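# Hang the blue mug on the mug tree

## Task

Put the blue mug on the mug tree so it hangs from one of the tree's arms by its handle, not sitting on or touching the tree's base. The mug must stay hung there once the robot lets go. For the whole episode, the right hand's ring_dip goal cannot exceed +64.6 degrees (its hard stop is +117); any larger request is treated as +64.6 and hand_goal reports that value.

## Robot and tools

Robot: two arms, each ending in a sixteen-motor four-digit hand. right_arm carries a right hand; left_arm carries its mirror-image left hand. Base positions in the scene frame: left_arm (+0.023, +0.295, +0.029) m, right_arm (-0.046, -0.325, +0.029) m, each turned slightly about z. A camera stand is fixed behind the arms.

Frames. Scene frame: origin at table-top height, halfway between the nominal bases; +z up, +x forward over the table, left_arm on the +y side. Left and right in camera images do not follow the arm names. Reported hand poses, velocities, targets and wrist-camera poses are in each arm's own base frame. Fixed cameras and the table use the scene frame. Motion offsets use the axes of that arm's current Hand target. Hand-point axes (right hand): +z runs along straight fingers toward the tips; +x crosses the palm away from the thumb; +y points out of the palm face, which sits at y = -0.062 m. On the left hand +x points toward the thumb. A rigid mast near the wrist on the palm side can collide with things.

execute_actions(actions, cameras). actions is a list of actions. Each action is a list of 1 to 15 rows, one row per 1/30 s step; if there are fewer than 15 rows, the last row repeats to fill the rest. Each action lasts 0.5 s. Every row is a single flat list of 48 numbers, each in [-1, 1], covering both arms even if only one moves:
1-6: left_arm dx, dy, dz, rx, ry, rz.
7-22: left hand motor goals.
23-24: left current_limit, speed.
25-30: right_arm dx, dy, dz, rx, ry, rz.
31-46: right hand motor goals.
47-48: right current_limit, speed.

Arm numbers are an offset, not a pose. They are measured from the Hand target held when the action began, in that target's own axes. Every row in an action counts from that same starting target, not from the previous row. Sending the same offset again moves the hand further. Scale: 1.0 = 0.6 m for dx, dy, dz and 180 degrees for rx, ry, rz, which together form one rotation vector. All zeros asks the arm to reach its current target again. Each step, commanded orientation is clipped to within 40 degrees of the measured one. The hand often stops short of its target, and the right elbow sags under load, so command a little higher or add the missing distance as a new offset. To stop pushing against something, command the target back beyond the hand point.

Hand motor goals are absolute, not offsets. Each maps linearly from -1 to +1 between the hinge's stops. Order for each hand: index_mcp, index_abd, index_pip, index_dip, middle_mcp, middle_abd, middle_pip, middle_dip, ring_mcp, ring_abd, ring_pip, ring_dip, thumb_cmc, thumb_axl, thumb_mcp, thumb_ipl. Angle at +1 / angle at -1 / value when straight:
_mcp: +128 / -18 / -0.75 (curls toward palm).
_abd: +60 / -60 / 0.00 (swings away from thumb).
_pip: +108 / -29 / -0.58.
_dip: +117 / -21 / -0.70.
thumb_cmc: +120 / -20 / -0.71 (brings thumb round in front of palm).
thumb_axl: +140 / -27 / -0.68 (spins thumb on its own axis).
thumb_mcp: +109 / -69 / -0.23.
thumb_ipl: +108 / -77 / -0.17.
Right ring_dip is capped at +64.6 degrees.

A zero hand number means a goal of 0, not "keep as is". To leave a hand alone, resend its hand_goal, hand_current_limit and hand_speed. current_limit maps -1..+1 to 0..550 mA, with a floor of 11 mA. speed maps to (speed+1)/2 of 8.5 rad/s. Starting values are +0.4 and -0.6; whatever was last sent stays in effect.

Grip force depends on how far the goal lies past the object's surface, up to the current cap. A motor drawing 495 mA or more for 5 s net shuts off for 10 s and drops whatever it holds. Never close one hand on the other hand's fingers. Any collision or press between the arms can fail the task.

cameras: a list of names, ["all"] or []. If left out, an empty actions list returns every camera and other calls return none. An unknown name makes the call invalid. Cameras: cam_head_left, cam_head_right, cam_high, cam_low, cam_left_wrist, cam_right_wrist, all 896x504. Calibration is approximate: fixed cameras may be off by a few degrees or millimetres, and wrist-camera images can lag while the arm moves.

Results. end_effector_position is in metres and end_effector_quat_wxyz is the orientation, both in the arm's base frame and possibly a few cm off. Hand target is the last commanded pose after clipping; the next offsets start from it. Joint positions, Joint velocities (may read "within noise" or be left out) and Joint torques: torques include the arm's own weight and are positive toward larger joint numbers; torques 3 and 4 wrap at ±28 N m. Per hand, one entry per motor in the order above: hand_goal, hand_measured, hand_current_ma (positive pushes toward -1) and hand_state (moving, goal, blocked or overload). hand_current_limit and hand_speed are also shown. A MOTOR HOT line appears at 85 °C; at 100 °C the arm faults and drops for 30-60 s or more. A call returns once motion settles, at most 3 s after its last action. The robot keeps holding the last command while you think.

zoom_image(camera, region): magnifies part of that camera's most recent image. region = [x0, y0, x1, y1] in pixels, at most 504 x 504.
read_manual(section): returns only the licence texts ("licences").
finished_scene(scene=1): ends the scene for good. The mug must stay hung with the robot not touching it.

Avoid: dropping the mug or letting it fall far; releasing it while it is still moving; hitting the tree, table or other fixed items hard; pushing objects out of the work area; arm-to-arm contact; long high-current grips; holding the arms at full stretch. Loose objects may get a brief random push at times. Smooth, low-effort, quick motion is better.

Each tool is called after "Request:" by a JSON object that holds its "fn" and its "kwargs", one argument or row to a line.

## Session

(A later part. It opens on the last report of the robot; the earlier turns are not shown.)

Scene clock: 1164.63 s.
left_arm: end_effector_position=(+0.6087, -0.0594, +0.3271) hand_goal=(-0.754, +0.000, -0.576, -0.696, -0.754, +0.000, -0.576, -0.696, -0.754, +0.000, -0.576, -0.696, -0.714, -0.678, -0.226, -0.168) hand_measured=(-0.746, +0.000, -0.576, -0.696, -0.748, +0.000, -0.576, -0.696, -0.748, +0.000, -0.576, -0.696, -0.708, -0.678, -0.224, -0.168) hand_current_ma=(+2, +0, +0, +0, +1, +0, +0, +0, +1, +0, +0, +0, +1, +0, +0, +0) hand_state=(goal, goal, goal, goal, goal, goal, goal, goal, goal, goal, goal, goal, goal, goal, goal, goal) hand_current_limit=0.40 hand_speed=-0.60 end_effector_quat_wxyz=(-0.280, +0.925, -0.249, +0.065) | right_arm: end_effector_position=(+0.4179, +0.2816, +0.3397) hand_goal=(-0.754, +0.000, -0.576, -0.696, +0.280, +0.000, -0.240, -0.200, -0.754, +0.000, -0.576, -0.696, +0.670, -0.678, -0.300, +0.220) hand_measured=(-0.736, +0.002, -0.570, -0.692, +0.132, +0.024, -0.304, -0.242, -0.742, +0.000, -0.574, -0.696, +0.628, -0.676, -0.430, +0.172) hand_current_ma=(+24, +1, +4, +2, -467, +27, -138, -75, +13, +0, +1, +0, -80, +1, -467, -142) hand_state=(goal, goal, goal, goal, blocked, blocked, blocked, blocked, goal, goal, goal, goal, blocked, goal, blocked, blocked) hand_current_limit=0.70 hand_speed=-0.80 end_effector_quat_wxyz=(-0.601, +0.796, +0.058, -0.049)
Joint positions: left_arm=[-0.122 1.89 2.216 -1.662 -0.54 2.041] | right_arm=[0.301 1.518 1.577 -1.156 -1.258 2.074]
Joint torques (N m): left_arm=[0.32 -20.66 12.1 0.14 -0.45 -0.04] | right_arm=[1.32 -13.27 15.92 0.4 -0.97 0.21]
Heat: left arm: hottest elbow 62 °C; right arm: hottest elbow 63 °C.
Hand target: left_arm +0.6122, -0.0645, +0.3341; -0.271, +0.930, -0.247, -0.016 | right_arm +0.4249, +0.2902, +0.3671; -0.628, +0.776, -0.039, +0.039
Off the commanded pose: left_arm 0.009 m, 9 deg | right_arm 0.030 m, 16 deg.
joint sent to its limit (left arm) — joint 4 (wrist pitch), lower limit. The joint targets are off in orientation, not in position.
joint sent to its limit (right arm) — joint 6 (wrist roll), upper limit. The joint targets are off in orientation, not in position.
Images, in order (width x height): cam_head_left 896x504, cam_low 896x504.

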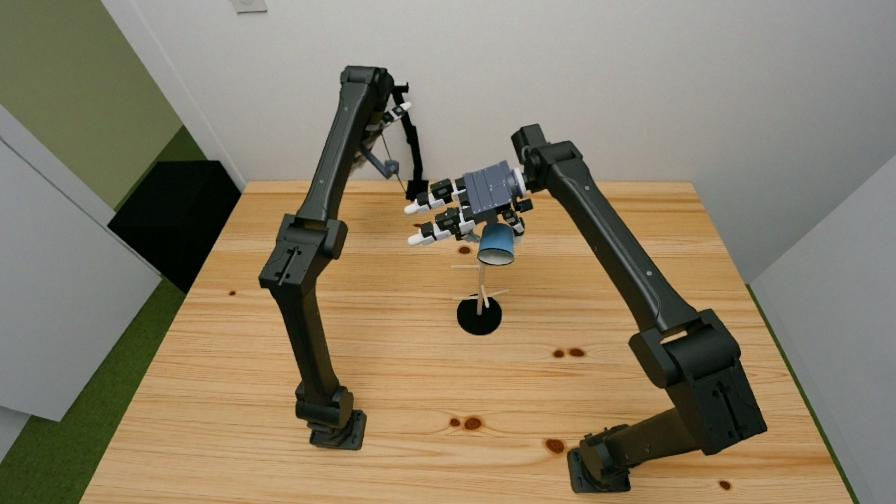

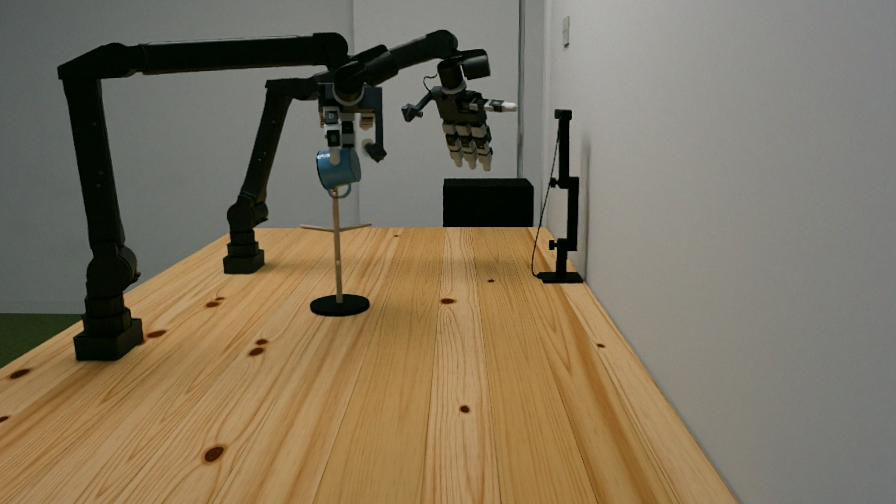

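Request:
{"fn": "execute_actions", "kwargs": {
  "actions": [
    [[0,0,0,0,0,0,-0.754,0,-0.576,-0.696,-0.754,0,-0.576,-0.696,-0.754,0,-0.576,-0.696,-0.714,-0.678,-0.226,-0.168,0.4,-0.6,0.0165,0.0078,0.0032,0,0,0,-0.754,0,-0.576,-0.696,0.28,0,-0.24,-0.2,-0.754,0,-0.576,-0.696,0.671,-0.678,-0.3,0.22,0.3,-0.8]],
    [[0,0,0,0,0,0,-0.754,0,-0.576,-0.696,-0.754,0,-0.576,-0.696,-0.754,0,-0.576,-0.696,-0.714,-0.678,-0.226,-0.168,0.4,-0.6,0.0232,0.029,0.0082,0,0,0,-0.754,0,-0.576,-0.696,0.28,0,-0.24,-0.2,-0.754,0,-0.576,-0.696,0.671,-0.678,-0.3,0.22,0.3,-0.8]]
  ],
  "cameras": ["cam_low", "cam_head_left"]
}}

Request:
{"fn": "zoom_image", "kwargs": {
  "camera": "cam_low",
  "region": [300, 130, 400, 220]
}}

Request:
{"fn": "zoom_image", "kwargs": {
  "camera": "cam_head_left",
  "region": [440, 190, 560, 290]
}}

Scene clock: 1188.43 s.
left_arm: end_effector_position=(+0.6087, -0.0594, +0.3271) hand_goal=(-0.754, +0.000, -0.576, -0.696, -0.754, +0.000, -0.576, -0.696, -0.754, +0.000, -0.576, -0.696, -0.714, -0.678, -0.226, -0.168) hand_measured=(-0.746, +0.000, -0.576, -0.696, -0.748, +0.000, -0.576, -0.696, -0.748, +0.000, -0.576, -0.696, -0.708, -0.678, -0.224, -0.168) hand_current_ma=(+2, +0, +0, +0, +1, +0, +0, +0, +1, +0, +0, +0, +1, +0, +0, +0) hand_state=(goal, goal, goal, goal, goal, goal, goal, goal, goal, goal, goal, goal, goal, goal, goal, goal) hand_current_limit=0.40 hand_speed=-0.60 end_effector_quat_wxyz=(-0.280, +0.925, -0.249, +0.065) | right_arm: end_effector_position=(+0.4340, +0.2859, +0.3209) hand_goal=(-0.754, +0.000, -0.576, -0.696, +0.280, +0.000, -0.240, -0.200, -0.754, +0.000, -0.576, -0.696, +0.670, -0.678, -0.300, +0.220) hand_measured=(-0.736, +0.002, -0.570, -0.692, +0.132, +0.024, -0.304, -0.242, -0.742, +0.000, -0.574, -0.696, +0.628, -0.676, -0.430, +0.172) hand_current_ma=(+24, +1, +4, +2, -357, +27, -138, -75, +13, +0, +1, +0, -80, +1, -358, -142) hand_state=(goal, goal, goal, goal, blocked, blocked, blocked, blocked, goal, goal, goal, goal, blocked, goal, blocked, blocked) hand_current_limit=0.30 hand_speed=-0.80 end_effector_quat_wxyz=(-0.599, +0.797, +0.051, -0.057)
Joint positions: left_arm=[-0.122 1.89 2.216 -1.662 -0.54 2.041] | right_arm=[0.299 1.571 1.59 -1.138 -1.258 2.074]
Joint torques (N m): left_arm=[0.32 -20.6 12.08 0.13 -0.46 -0.04] | right_arm=[-0.73 -14.15 15.1 1.33 -1.03 0.21]
Heat: left arm: hottest elbow 63 °C; right arm: hottest elbow 66 °C.
Hand target: left_arm +0.6122, -0.0645, +0.3341; -0.271, +0.930, -0.247, -0.016 | right_arm +0.4492, +0.2895, +0.3444; -0.628, +0.776, -0.039, +0.039
Off the commanded pose: left_arm 0.009 m, 9 deg | right_arm 0.028 m, 16 deg.
joint sent to its limit (left arm) — joint 4 (wrist pitch), lower limit. The joint targets are off in orientation, not in position.
joint sent to its limit (right arm) — joint 6 (wrist roll), upper limit. The joint targets are off in orientation, not in position.
Images, in order (width x height): cam_head_left 896x504, cam_low 896x504.

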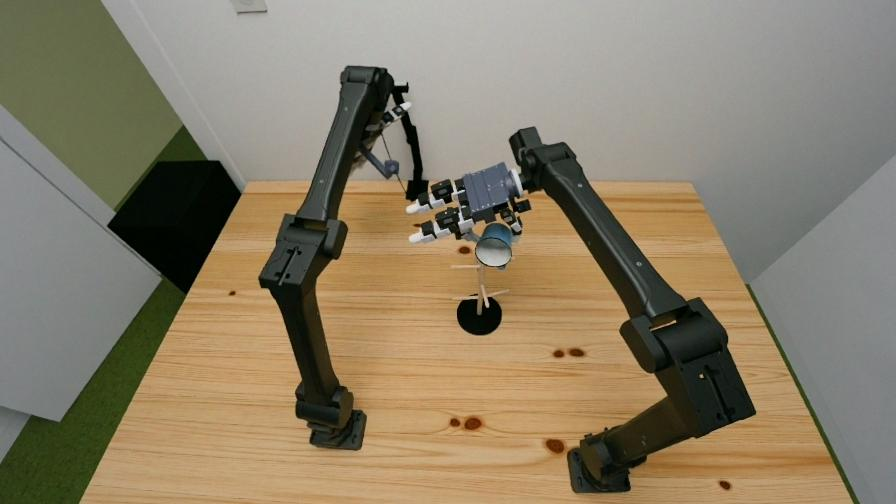

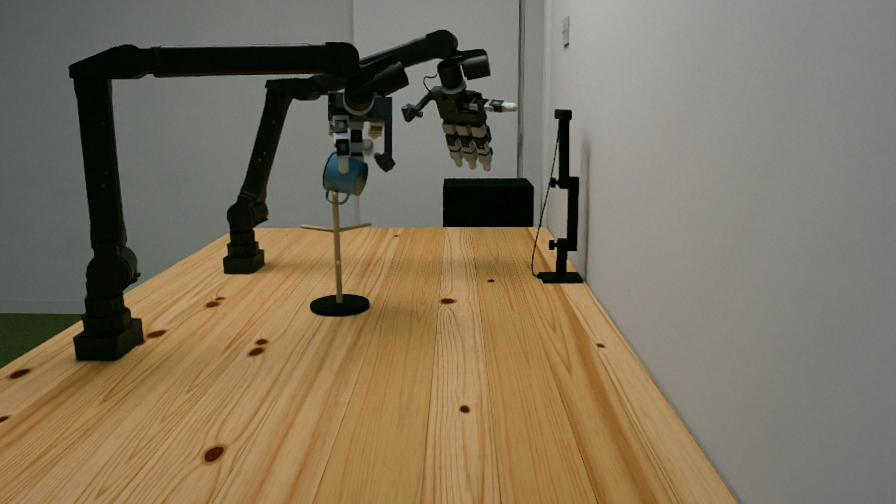

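Scaled by 5.040 from the camera's 896x504 image, which has a finer 1280x720 frame.

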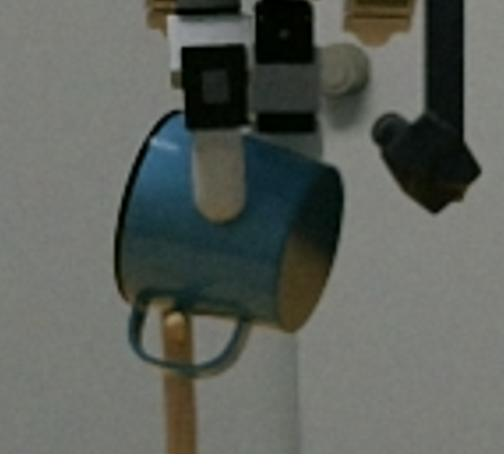

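Scaled by 4.200 from the camera's 896x504 image, which has a finer 1280x720 frame.

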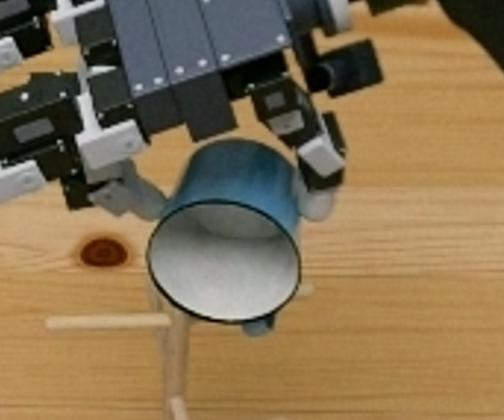

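Request:
{"fn": "execute_actions", "kwargs": {
  "actions": [
    [[0,0,0,0,0,0,-0.754,0,-0.576,-0.696,-0.754,0,-0.576,-0.696,-0.754,0,-0.576,-0.696,-0.714,-0.678,-0.226,-0.168,0.4,-0.6,0.0199,0.0288,0.0084,0,0,0,-0.754,0,-0.576,-0.696,0.28,0,-0.24,-0.2,-0.754,0,-0.576,-0.696,0.671,-0.678,-0.3,0.22,0.3,-0.8]],
    [[0,0,0,0,0,0,-0.754,0,-0.576,-0.696,-0.754,0,-0.576,-0.696,-0.754,0,-0.576,-0.696,-0.714,-0.678,-0.226,-0.168,0.4,-0.6,0.0166,0.0322,0.0088,0,0,0,-0.754,0,-0.576,-0.696,0.28,0,-0.24,-0.2,-0.754,0,-0.576,-0.696,0.671,-0.678,-0.3,0.22,0.3,-0.8]]
  ],
  "cameras": ["cam_low", "cam_head_left"]
}}

Request:
{"fn": "zoom_image", "kwargs": {
  "camera": "cam_low",
  "region": [300, 130, 400, 230]
}}

Request:
{"fn": "zoom_image", "kwargs": {
  "camera": "cam_head_left",
  "region": [440, 190, 560, 290]
}}

Scene clock: 1196.70 s.
left_arm: end_effector_position=(+0.6087, -0.0594, +0.3271) hand_goal=(-0.754, +0.000, -0.576, -0.696, -0.754, +0.000, -0.576, -0.696, -0.754, +0.000, -0.576, -0.696, -0.714, -0.678, -0.226, -0.168) hand_measured=(-0.746, +0.000, -0.576, -0.696, -0.748, +0.000, -0.576, -0.696, -0.748, +0.000, -0.576, -0.696, -0.708, -0.678, -0.224, -0.168) hand_current_ma=(+2, +0, +0, +0, +1, +0, +0, +0, +1, +0, +0, +0, +1, +0, +0, +0) hand_state=(goal, goal, goal, goal, goal, goal, goal, goal, goal, goal, goal, goal, goal, goal, goal, goal) hand_current_limit=0.40 hand_speed=-0.60 end_effector_quat_wxyz=(-0.280, +0.925, -0.249, +0.065) | right_arm: end_effector_position=(+0.4601, +0.2919, +0.2968) hand_goal=(-0.754, +0.000, -0.576, -0.696, +0.280, +0.000, -0.240, -0.200, -0.754, +0.000, -0.576, -0.696, +0.670, -0.678, -0.300, +0.220) hand_measured=(-0.736, +0.002, -0.570, -0.692, +0.132, +0.024, -0.304, -0.242, -0.742, +0.000, -0.574, -0.696, +0.628, -0.676, -0.430, +0.172) hand_current_ma=(+24, +1, +4, +2, -357, +27, -138, -75, +13, +0, +1, +0, -80, +1, -357, -142) hand_state=(goal, goal, goal, goal, blocked, blocked, blocked, blocked, goal, goal, goal, goal, blocked, goal, blocked, blocked) hand_current_limit=0.30 hand_speed=-0.80 end_effector_quat_wxyz=(-0.600, +0.796, +0.058, -0.043)
Joint positions: left_arm=[-0.122 1.89 2.216 -1.662 -0.54 2.041] | right_arm=[0.296 1.625 1.59 -1.053 -1.255 2.074]
Joint torques (N m): left_arm=[0.32 -20.6 12.1 0.14 -0.46 -0.04] | right_arm=[-0.26 -15.09 12.41 1.39 -0.94 0.19]
Heat: left arm: hottest elbow 63 °C; right arm: hottest elbow 65 °C.
Hand target: left_arm +0.6122, -0.0645, +0.3341; -0.271, +0.930, -0.247, -0.016 | right_arm +0.4716, +0.2897, +0.3065; -0.628, +0.776, -0.039, +0.039
Off the commanded pose: left_arm 0.009 m, 9 deg | right_arm 0.015 m, 15 deg.
joint sent to its limit (left arm) — joint 4 (wrist pitch), lower limit. The joint targets are off in orientation, not in position.
joint sent to its limit (right arm) — joint 6 (wrist roll), upper limit. The joint targets are off in orientation, not in position.
Images, in order (width x height): cam_head_left 896x504, cam_low 896x504.

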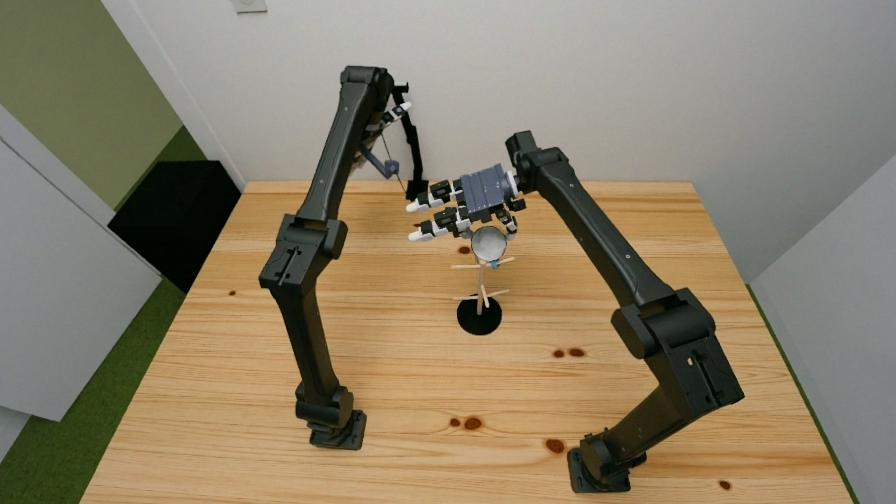

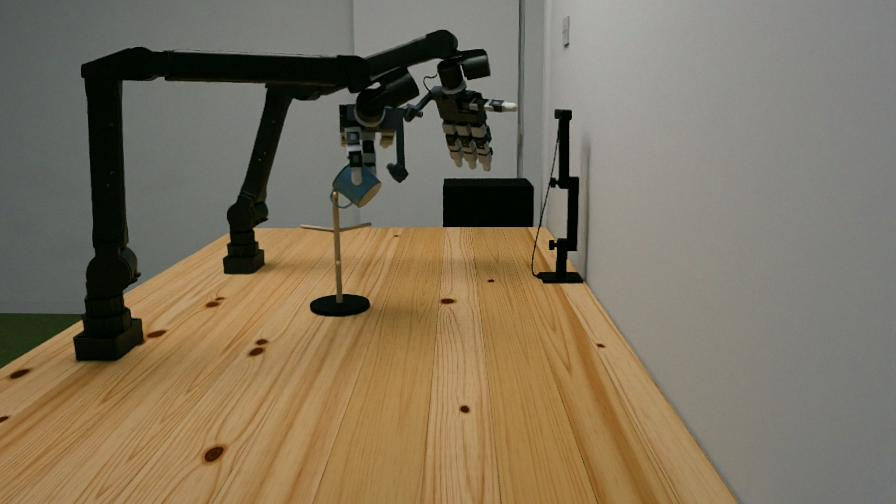

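Scaled by 5.040 from the camera's 896x504 image, which has a finer 1280x720 frame.

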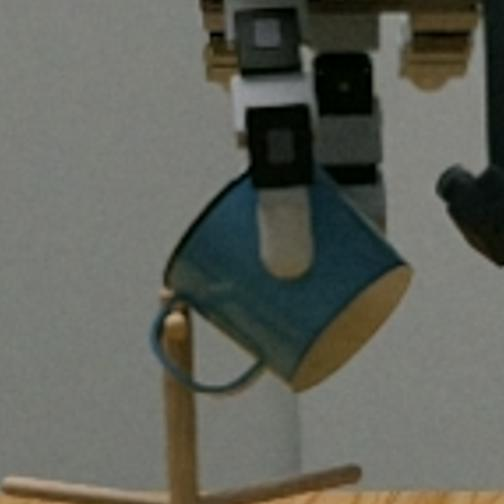

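Scaled by 4.200 from the camera's 896x504 image, which has a finer 1280x720 frame.

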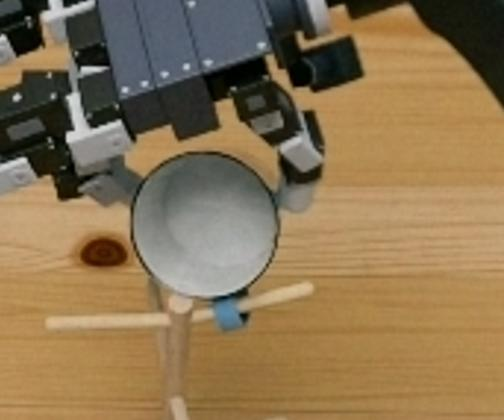

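Request:
{"fn": "execute_actions", "kwargs": {
  "actions": [
    [[0,0,0,0,0,0,-0.754,0,-0.576,-0.696,-0.754,0,-0.576,-0.696,-0.754,0,-0.576,-0.696,-0.714,-0.678,-0.226,-0.168,0.4,-0.6,0.0083,0.0357,0.0085,0,0,0,-0.754,0,-0.576,-0.696,0.28,0,-0.24,-0.2,-0.754,0,-0.576,-0.696,0.671,-0.678,-0.3,0.22,0.3,-0.8]],
    [[0,0,0,0,0,0,-0.754,0,-0.576,-0.696,-0.754,0,-0.576,-0.696,-0.754,0,-0.576,-0.696,-0.714,-0.678,-0.226,-0.168,0.4,-0.6,-0.0067,0.036,0.007,0,0,0,-0.754,0,-0.576,-0.696,0.28,0,-0.24,-0.2,-0.754,0,-0.576,-0.696,0.671,-0.678,-0.3,0.22,0.3,-0.8]]
  ],
  "cameras": ["cam_low", "cam_head_left"]
}}

Request:
{"fn": "zoom_image", "kwargs": {
  "camera": "cam_low",
  "region": [300, 130, 400, 230]
}}

Request:
{"fn": "zoom_image", "kwargs": {
  "camera": "cam_head_left",
  "region": [440, 190, 560, 290]
}}

Scene clock: 1207.10 s.
left_arm: end_effector_position=(+0.6087, -0.0594, +0.3271) hand_goal=(-0.754, +0.000, -0.576, -0.696, -0.754, +0.000, -0.576, -0.696, -0.754, +0.000, -0.576, -0.696, -0.714, -0.678, -0.226, -0.168) hand_measured=(-0.746, +0.000, -0.576, -0.696, -0.748, +0.000, -0.576, -0.696, -0.748, +0.000, -0.576, -0.696, -0.708, -0.678, -0.224, -0.168) hand_current_ma=(+2, +0, +0, +0, +1, +0, +0, +0, +1, +0, +0, +0, +1, +0, +0, +0) hand_state=(goal, goal, goal, goal, goal, goal, goal, goal, goal, goal, goal, goal, goal, goal, goal, goal) hand_current_limit=0.40 hand_speed=-0.60 end_effector_quat_wxyz=(-0.280, +0.925, -0.249, +0.065) | right_arm: end_effector_position=(+0.4661, +0.2932, +0.2602) hand_goal=(-0.754, +0.000, -0.576, -0.696, +0.280, +0.000, -0.240, -0.200, -0.754, +0.000, -0.576, -0.696, +0.670, -0.678, -0.300, +0.220) hand_measured=(-0.736, +0.002, -0.570, -0.692, +0.132, +0.024, -0.304, -0.242, -0.742, +0.000, -0.574, -0.696, +0.628, -0.678, -0.428, +0.172) hand_current_ma=(+23, +1, +4, +2, -357, +27, -138, -75, +13, +0, +1, +0, -80, +0, -358, -142) hand_state=(goal, goal, goal, goal, blocked, blocked, blocked, blocked, goal, goal, goal, goal, blocked, goal, blocked, blocked) hand_current_limit=0.30 hand_speed=-0.80 end_effector_quat_wxyz=(-0.600, +0.797, +0.060, -0.038)
Joint positions: left_arm=[-0.122 1.89 2.216 -1.662 -0.54 2.041] | right_arm=[0.296 1.64 1.513 -0.945 -1.249 2.079]
Joint torques (N m): left_arm=[0.38 -20.66 12.08 0.14 -0.46 -0.04] | right_arm=[-0.44 -15.15 10.48 1.39 -1.02 0.14]
Heat: left arm: hottest elbow 63 °C; right arm: hottest elbow 64 °C.
Hand target: left_arm +0.6122, -0.0645, +0.3341; -0.271, +0.930, -0.247, -0.016 | right_arm +0.4731, +0.2898, +0.2626; -0.628, +0.776, -0.039, +0.039
Off the commanded pose: left_arm 0.009 m, 9 deg | right_arm 0.008 m, 15 deg.
joint sent to its limit (left arm) — joint 4 (wrist pitch), lower limit. The joint targets are off in orientation, not in position.
joint sent to its limit (right arm) — joint 6 (wrist roll), upper limit. The joint targets are off in orientation, not in position.
Images, in order (width x height): cam_head_left 896x504, cam_low 896x504.

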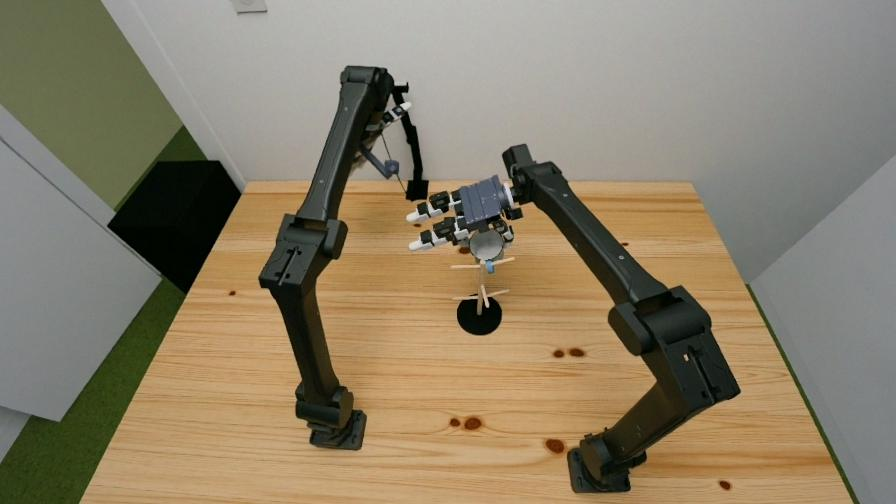

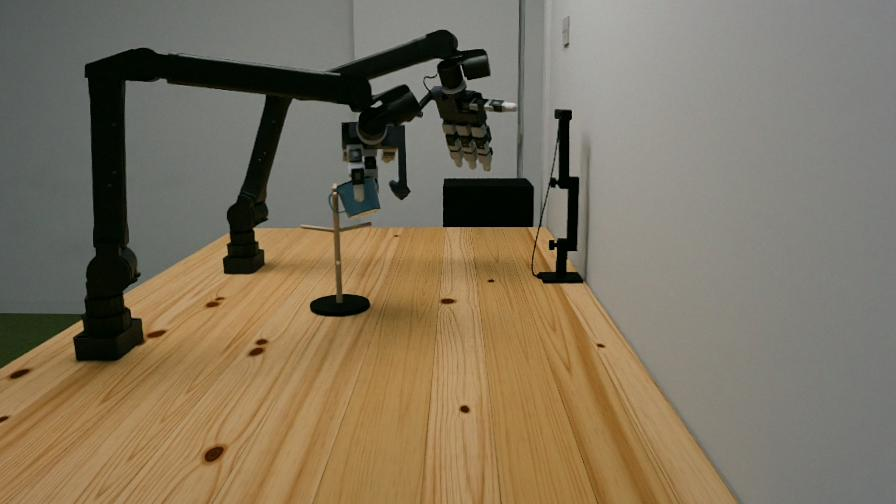

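Scaled by 5.040 from the camera's 896x504 image, which has a finer 1280x720 frame.

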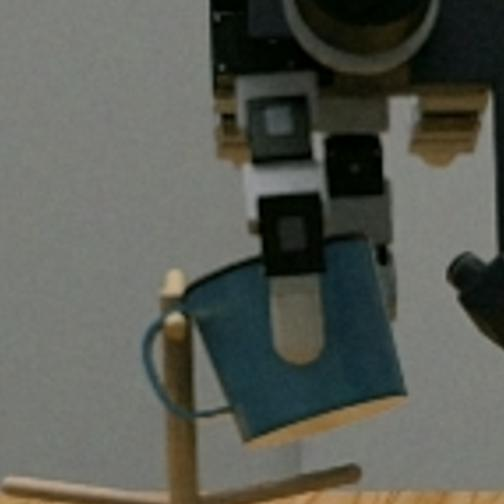

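Scaled by 4.200 from the camera's 896x504 image, which has a finer 1280x720 frame.

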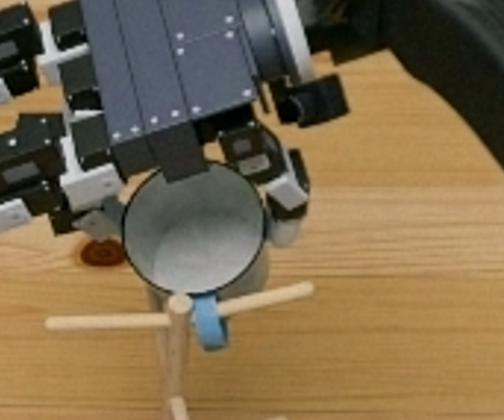

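Request:
{"fn": "execute_actions", "kwargs": {
  "actions": [
    [[0,0,0,0,0,0,-0.754,0,-0.576,-0.696,-0.754,0,-0.576,-0.696,-0.754,0,-0.576,-0.696,-0.714,-0.678,-0.226,-0.168,0.4,-0.6,0.0045,0.0022,-0.0498,0,0,0,-0.754,0,-0.576,-0.696,0.28,0,-0.24,-0.2,-0.754,0,-0.576,-0.696,0.671,-0.678,-0.3,0.22,0.3,-0.8]]
  ],
  "cameras": ["cam_low", "cam_head_left"]
}}

Request:
{"fn": "zoom_image", "kwargs": {
  "camera": "cam_low",
  "region": [300, 130, 400, 230]
}}

Request:
{"fn": "zoom_image", "kwargs": {
  "camera": "cam_head_left",
  "region": [440, 190, 560, 290]
}}

Scene clock: 1217.90 s.
left_arm: end_effector_position=(+0.6087, -0.0594, +0.3271) hand_goal=(-0.754, +0.000, -0.576, -0.696, -0.754, +0.000, -0.576, -0.696, -0.754, +0.000, -0.576, -0.696, -0.714, -0.678, -0.226, -0.168) hand_measured=(-0.746, +0.000, -0.576, -0.696, -0.748, +0.000, -0.576, -0.696, -0.748, +0.000, -0.576, -0.696, -0.708, -0.678, -0.224, -0.168) hand_current_ma=(+2, +0, +0, +0, +1, +0, +0, +0, +1, +0, +0, +0, +1, +0, +0, +0) hand_state=(goal, goal, goal, goal, goal, goal, goal, goal, goal, goal, goal, goal, goal, goal, goal, goal) hand_current_limit=0.40 hand_speed=-0.60 end_effector_quat_wxyz=(-0.280, +0.925, -0.249, +0.065) | right_arm: end_effector_position=(+0.4708, +0.2607, +0.2545) hand_goal=(-0.754, +0.000, -0.576, -0.696, +0.280, +0.000, -0.240, -0.200, -0.754, +0.000, -0.576, -0.696, +0.670, -0.678, -0.300, +0.220) hand_measured=(-0.736, +0.002, -0.570, -0.692, +0.132, +0.024, -0.304, -0.242, -0.742, +0.000, -0.574, -0.696, +0.628, -0.678, -0.428, +0.172) hand_current_ma=(+23, +1, +4, +2, -357, +27, -138, -75, +13, +0, +1, +0, -81, +0, -358, -142) hand_state=(goal, goal, goal, goal, blocked, blocked, blocked, blocked, goal, goal, goal, goal, blocked, goal, blocked, blocked) hand_current_limit=0.30 hand_speed=-0.80 end_effector_quat_wxyz=(-0.602, +0.797, +0.030, -0.028)
Joint positions: left_arm=[-0.122 1.89 2.216 -1.662 -0.54 2.041] | right_arm=[0.232 1.62 1.471 -0.943 -1.258 2.079]
Joint torques (N m): left_arm=[0.38 -20.6 12.11 0.14 -0.46 -0.04] | right_arm=[-0.21 -16.62 10.56 1.28 -1.47 0.12]
Heat: left arm: hottest elbow 63 °C; right arm: hottest elbow 64 °C.
Hand target: left_arm +0.6122, -0.0645, +0.3341; -0.271, +0.930, -0.247, -0.016 | right_arm +0.4725, +0.2601, +0.2676; -0.628, +0.776, -0.039, +0.039
Off the commanded pose: left_arm 0.009 m, 9 deg | right_arm 0.013 m, 12 deg.
joint sent to its limit (left arm) — joint 4 (wrist pitch), lower limit. The joint targets are off in orientation, not in position.
joint sent to its limit (right arm) — joint 6 (wrist roll), upper limit. The joint targets are off in orientation, not in position.
Images, in order (width x height): cam_head_left 896x504, cam_low 896x504.

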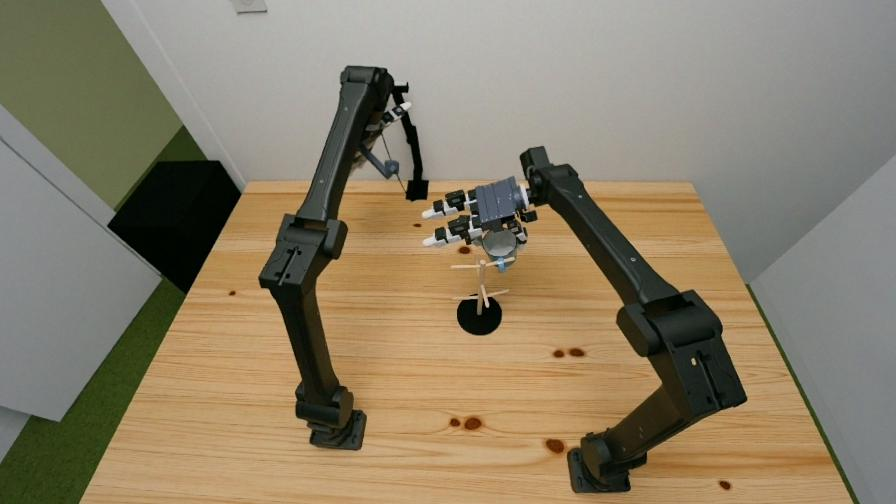

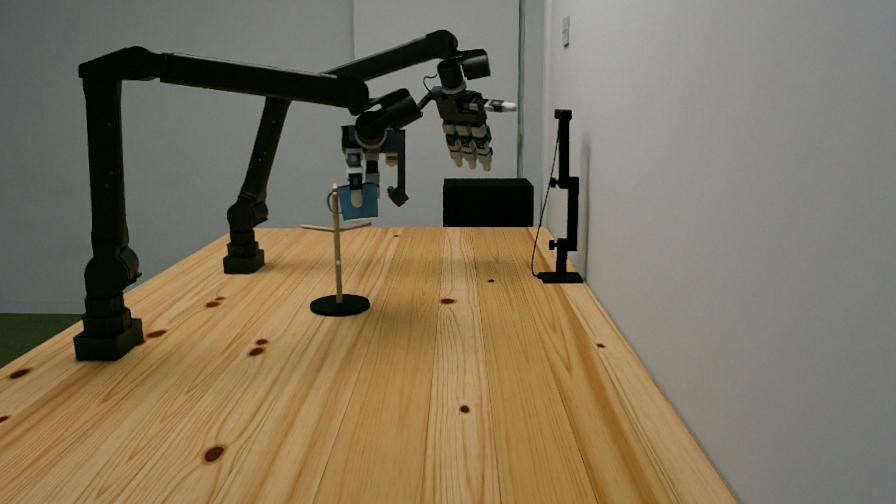

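Scaled by 5.040 from the camera's 896x504 image, which has a finer 1280x720 frame.

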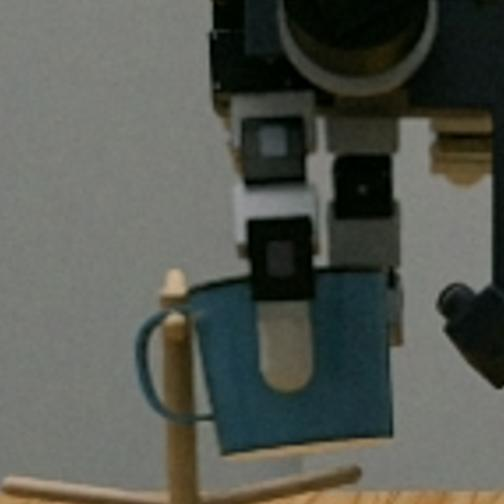

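Scaled by 4.200 from the camera's 896x504 image, which has a finer 1280x720 frame.

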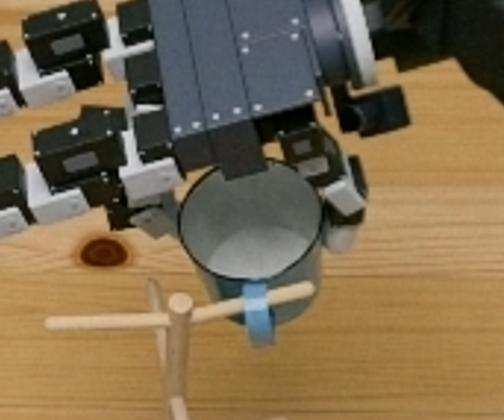

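Request:
{"fn": "execute_actions", "kwargs": {
  "actions": [
    [[0,0,0,0,0,0,-0.754,0,-0.576,-0.696,-0.754,0,-0.576,-0.696,-0.754,0,-0.576,-0.696,-0.714,-0.678,-0.226,-0.168,0.4,-0.6,-0.0067,0.0295,0.0055,0,0,0,-0.754,0,-0.576,-0.696,0.28,0,-0.24,-0.2,-0.754,0,-0.576,-0.696,0.671,-0.678,-0.3,0.22,0.3,-0.8]],
    [[0,0,0,0,0,0,-0.754,0,-0.576,-0.696,-0.754,0,-0.576,-0.696,-0.754,0,-0.576,-0.696,-0.714,-0.678,-0.226,-0.168,0.4,-0.6,-0.0165,0.0198,0.0023,0,0,0,-0.754,0,-0.576,-0.696,0.28,0,-0.24,-0.2,-0.754,0,-0.576,-0.696,0.671,-0.678,-0.3,0.22,0.3,-0.8]]
  ],
  "cameras": ["cam_low", "cam_head_left"]
}}

Request:
{"fn": "zoom_image", "kwargs": {
  "camera": "cam_low",
  "region": [300, 140, 400, 240]
}}

Request:
{"fn": "zoom_image", "kwargs": {
  "camera": "cam_head_left",
  "region": [440, 190, 560, 290]
}}

Scene clock: 1226.90 s.
left_arm: end_effector_position=(+0.6087, -0.0594, +0.3271) hand_goal=(-0.754, +0.000, -0.576, -0.696, -0.754, +0.000, -0.576, -0.696, -0.754, +0.000, -0.576, -0.696, -0.714, -0.678, -0.226, -0.168) hand_measured=(-0.746, +0.000, -0.576, -0.696, -0.748, +0.000, -0.576, -0.696, -0.748, +0.000, -0.576, -0.696, -0.708, -0.678, -0.224, -0.168) hand_current_ma=(+2, +0, +0, +0, +1, +0, +0, +0, +1, +0, +0, +0, +1, +0, +0, +0) hand_state=(goal, goal, goal, goal, goal, goal, goal, goal, goal, goal, goal, goal, goal, goal, goal, goal) hand_current_limit=0.40 hand_speed=-0.60 end_effector_quat_wxyz=(-0.280, +0.925, -0.249, +0.065) | right_arm: end_effector_position=(+0.4593, +0.2581, +0.2273) hand_goal=(-0.754, +0.000, -0.576, -0.696, +0.280, +0.000, -0.240, -0.200, -0.754, +0.000, -0.576, -0.696, +0.670, -0.678, -0.300, +0.220) hand_measured=(-0.736, +0.002, -0.570, -0.692, +0.132, +0.024, -0.304, -0.242, -0.742, +0.000, -0.574, -0.696, +0.628, -0.676, -0.424, +0.178) hand_current_ma=(+23, +1, +4, +2, -357, +27, -140, -75, +13, +0, +1, +0, -81, +1, -357, -116) hand_state=(goal, goal, goal, goal, blocked, blocked, blocked, blocked, goal, goal, goal, goal, blocked, goal, blocked, blocked) hand_current_limit=0.30 hand_speed=-0.80 end_effector_quat_wxyz=(-0.603, +0.797, +0.032, -0.026)
Joint positions: left_arm=[-0.122 1.89 2.216 -1.662 -0.54 2.041] | right_arm=[0.232 1.601 1.375 -0.86 -1.26 2.079]
Joint torques (N m): left_arm=[0.32 -20.6 12.1 0.16 -0.46 -0.04] | right_arm=[0.44 -15.91 9.95 1.29 -1.4 0.1]
Heat: left arm: hottest elbow 63 °C; right arm: hottest elbow 62 °C.
Hand target: left_arm +0.6122, -0.0645, +0.3341; -0.271, +0.930, -0.247, -0.016 | right_arm +0.4588, +0.2600, +0.2376; -0.628, +0.776, -0.039, +0.039
Off the commanded pose: left_arm 0.009 m, 9 deg | right_arm 0.010 m, 12 deg.
joint sent to its limit (left arm) — joint 4 (wrist pitch), lower limit. The joint targets are off in orientation, not in position.
joint sent to its limit (right arm) — joint 6 (wrist roll), upper limit. The joint targets are off in orientation, not in position.
Images, in order (width x height): cam_head_left 896x504, cam_low 896x504.

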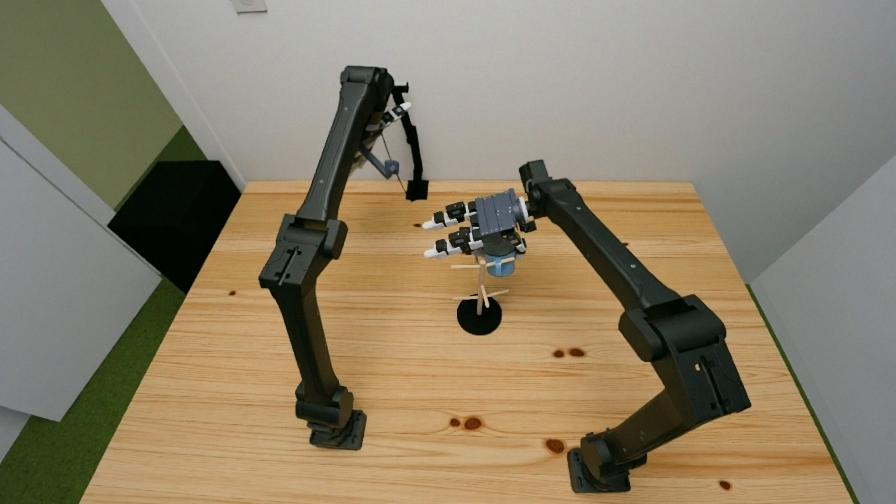

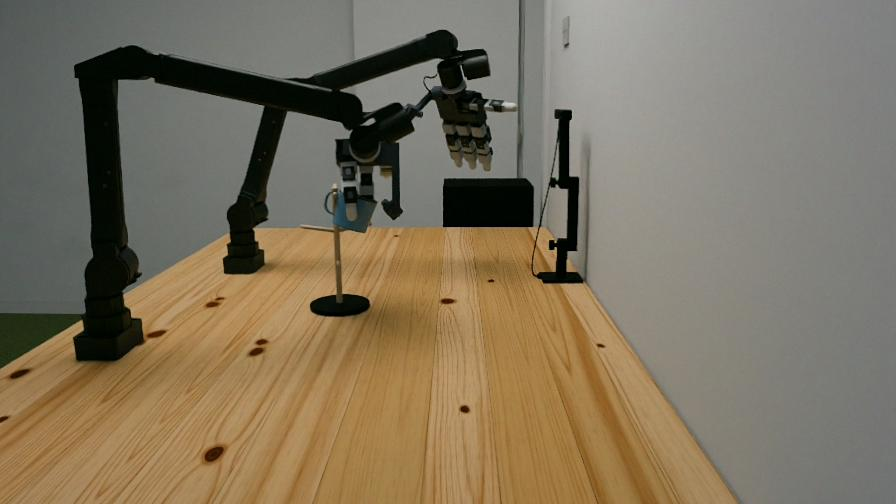

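Scaled by 5.040 from the camera's 896x504 image, which has a finer 1280x720 frame.

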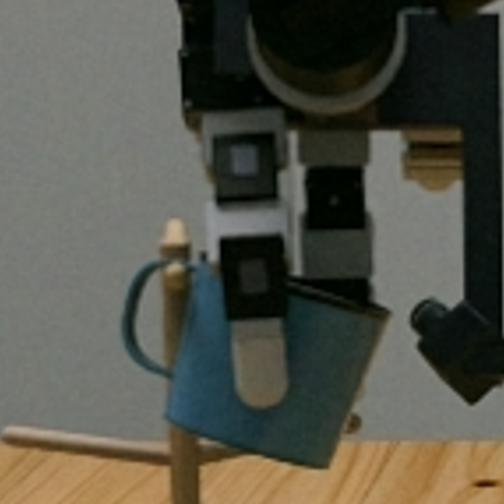

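Scaled by 4.200 from the camera's 896x504 image, which has a finer 1280x720 frame.

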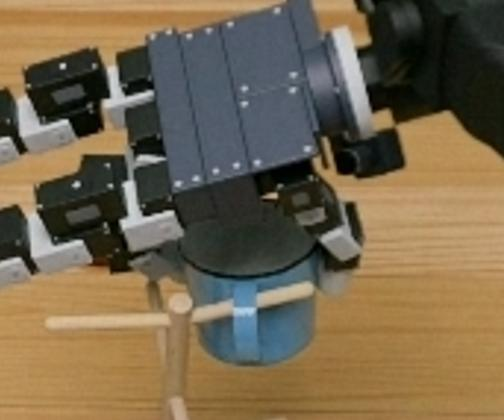

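Request:
{"fn": "execute_actions", "kwargs": {
  "actions": [
    [[0,0,0,0,0,0,-0.754,0,-0.576,-0.696,-0.754,0,-0.576,-0.696,-0.754,0,-0.576,-0.696,-0.714,-0.678,-0.226,-0.168,0.4,-0.6,0.0033,0.0008,-0.02,0,0,0,-0.754,0,-0.576,-0.696,0.28,0,-0.24,-0.2,-0.754,0,-0.576,-0.696,0.671,-0.678,-0.3,0.22,0.3,-0.8]],
    [[0,0,0,0,0,0,-0.754,0,-0.576,-0.696,-0.754,0,-0.576,-0.696,-0.754,0,-0.576,-0.696,-0.714,-0.678,-0.226,-0.168,0.4,-0.6,0,0,0,0,0,0,-0.754,0,-0.576,-0.696,0.16,0,-0.29,-0.24,-0.754,0,-0.576,-0.696,0.64,-0.678,-0.39,0.18,0.3,-0.9]],
    [[0,0,0,0,0,0,-0.754,0,-0.576,-0.696,-0.754,0,-0.576,-0.696,-0.754,0,-0.576,-0.696,-0.714,-0.678,-0.226,-0.168,0.4,-0.6,0,0,0,0,0,0,-0.754,0,-0.576,-0.696,0.13,0,-0.3,-0.242,-0.754,0,-0.576,-0.696,0.64,-0.678,-0.425,0.178,0.3,-0.95]],
    [[0,0,0,0,0,0,-0.754,0,-0.576,-0.696,-0.754,0,-0.576,-0.696,-0.754,0,-0.576,-0.696,-0.714,-0.678,-0.226,-0.168,0.4,-0.6,0,0,0,0,0,0,-0.754,0,-0.576,-0.696,0.11,0,-0.3,-0.242,-0.754,0,-0.576,-0.696,0.64,-0.678,-0.45,0.178,0.3,-0.97]]
  ],
  "cameras": ["cam_low", "cam_head_left"]
}}

Request:
{"fn": "zoom_image", "kwargs": {
  "camera": "cam_low",
  "region": [300, 140, 400, 240]
}}

Request:
{"fn": "zoom_image", "kwargs": {
  "camera": "cam_head_left",
  "region": [440, 190, 560, 290]
}}

Scene clock: 1244.07 s.
left_arm: end_effector_position=(+0.6087, -0.0594, +0.3271) hand_goal=(-0.754, +0.000, -0.576, -0.696, -0.754, +0.000, -0.576, -0.696, -0.754, +0.000, -0.576, -0.696, -0.714, -0.678, -0.226, -0.168) hand_measured=(-0.746, +0.000, -0.576, -0.696, -0.748, +0.000, -0.576, -0.696, -0.748, +0.000, -0.576, -0.696, -0.708, -0.678, -0.224, -0.168) hand_current_ma=(+2, +0, +0, +0, +1, +0, +0, +0, +1, +0, +0, +0, +1, +0, +0, +0) hand_state=(goal, goal, goal, goal, goal, goal, goal, goal, goal, goal, goal, goal, goal, goal, goal, goal) hand_current_limit=0.40 hand_speed=-0.60 end_effector_quat_wxyz=(-0.280, +0.925, -0.249, +0.065) | right_arm: end_effector_position=(+0.4568, +0.2529, +0.2282) hand_goal=(-0.754, +0.000, -0.576, -0.696, +0.110, +0.000, -0.300, -0.242, -0.754, +0.000, -0.576, -0.696, +0.640, -0.678, -0.450, +0.178) hand_measured=(-0.736, +0.002, -0.570, -0.692, +0.102, +0.012, -0.318, -0.256, -0.742, +0.000, -0.574, -0.696, +0.634, -0.676, -0.448, +0.174) hand_current_ma=(+23, +1, +4, +2, -6, +9, -23, -14, +13, +0, +1, +0, -3, +1, +1, -3) hand_state=(goal, goal, goal, goal, goal, goal, goal, goal, goal, goal, goal, goal, goal, goal, goal, goal) hand_current_limit=0.30 hand_speed=-0.97 end_effector_quat_wxyz=(-0.605, +0.796, +0.029, -0.024)
Joint positions: left_arm=[-0.122 1.89 2.216 -1.662 -0.54 2.041] | right_arm=[0.222 1.588 1.361 -0.859 -1.264 2.079]
Joint torques (N m): left_arm=[0.38 -20.6 12.11 0.13 -0.46 -0.04] | right_arm=[-1.03 -15.68 9.92 1.35 -1.49 0.13]
Heat: left arm: hottest elbow 63 °C; right arm: hottest elbow 61 °C.
Hand target: left_arm +0.6122, -0.0645, +0.3341; -0.271, +0.930, -0.247, -0.016 | right_arm +0.4595, +0.2481, +0.2396; -0.628, +0.776, -0.039, +0.039
Off the commanded pose: left_arm 0.009 m, 9 deg | right_arm 0.013 m, 11 deg.
joint sent to its limit (left arm) — joint 4 (wrist pitch), lower limit. The joint targets are off in orientation, not in position.
joint sent to its limit (right arm) — joint 6 (wrist roll), upper limit. The joint targets are off in orientation, not in position.
Images, in order (width x height): cam_head_left 896x504, cam_low 896x504.

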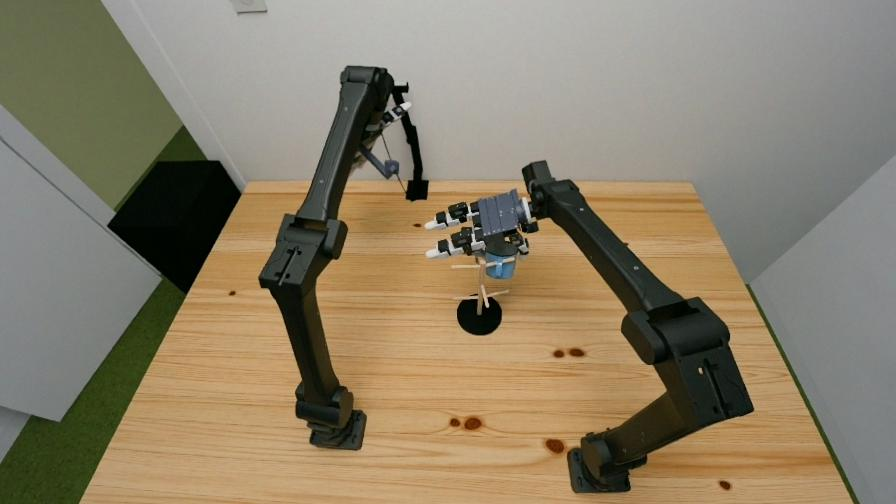

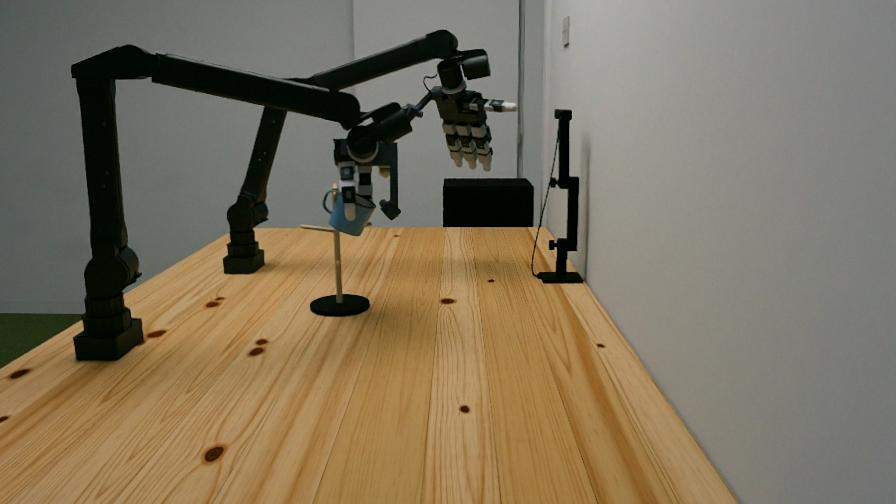

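Scaled by 5.040 from the camera's 896x504 image, which has a finer 1280x720 frame.

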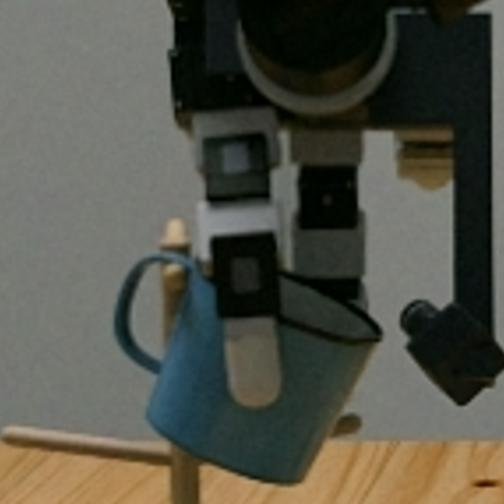

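Scaled by 4.200 from the camera's 896x504 image, which has a finer 1280x720 frame.

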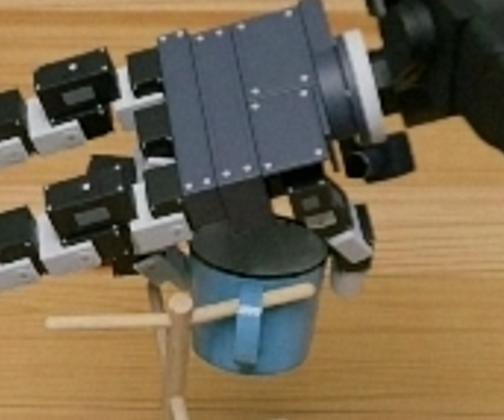

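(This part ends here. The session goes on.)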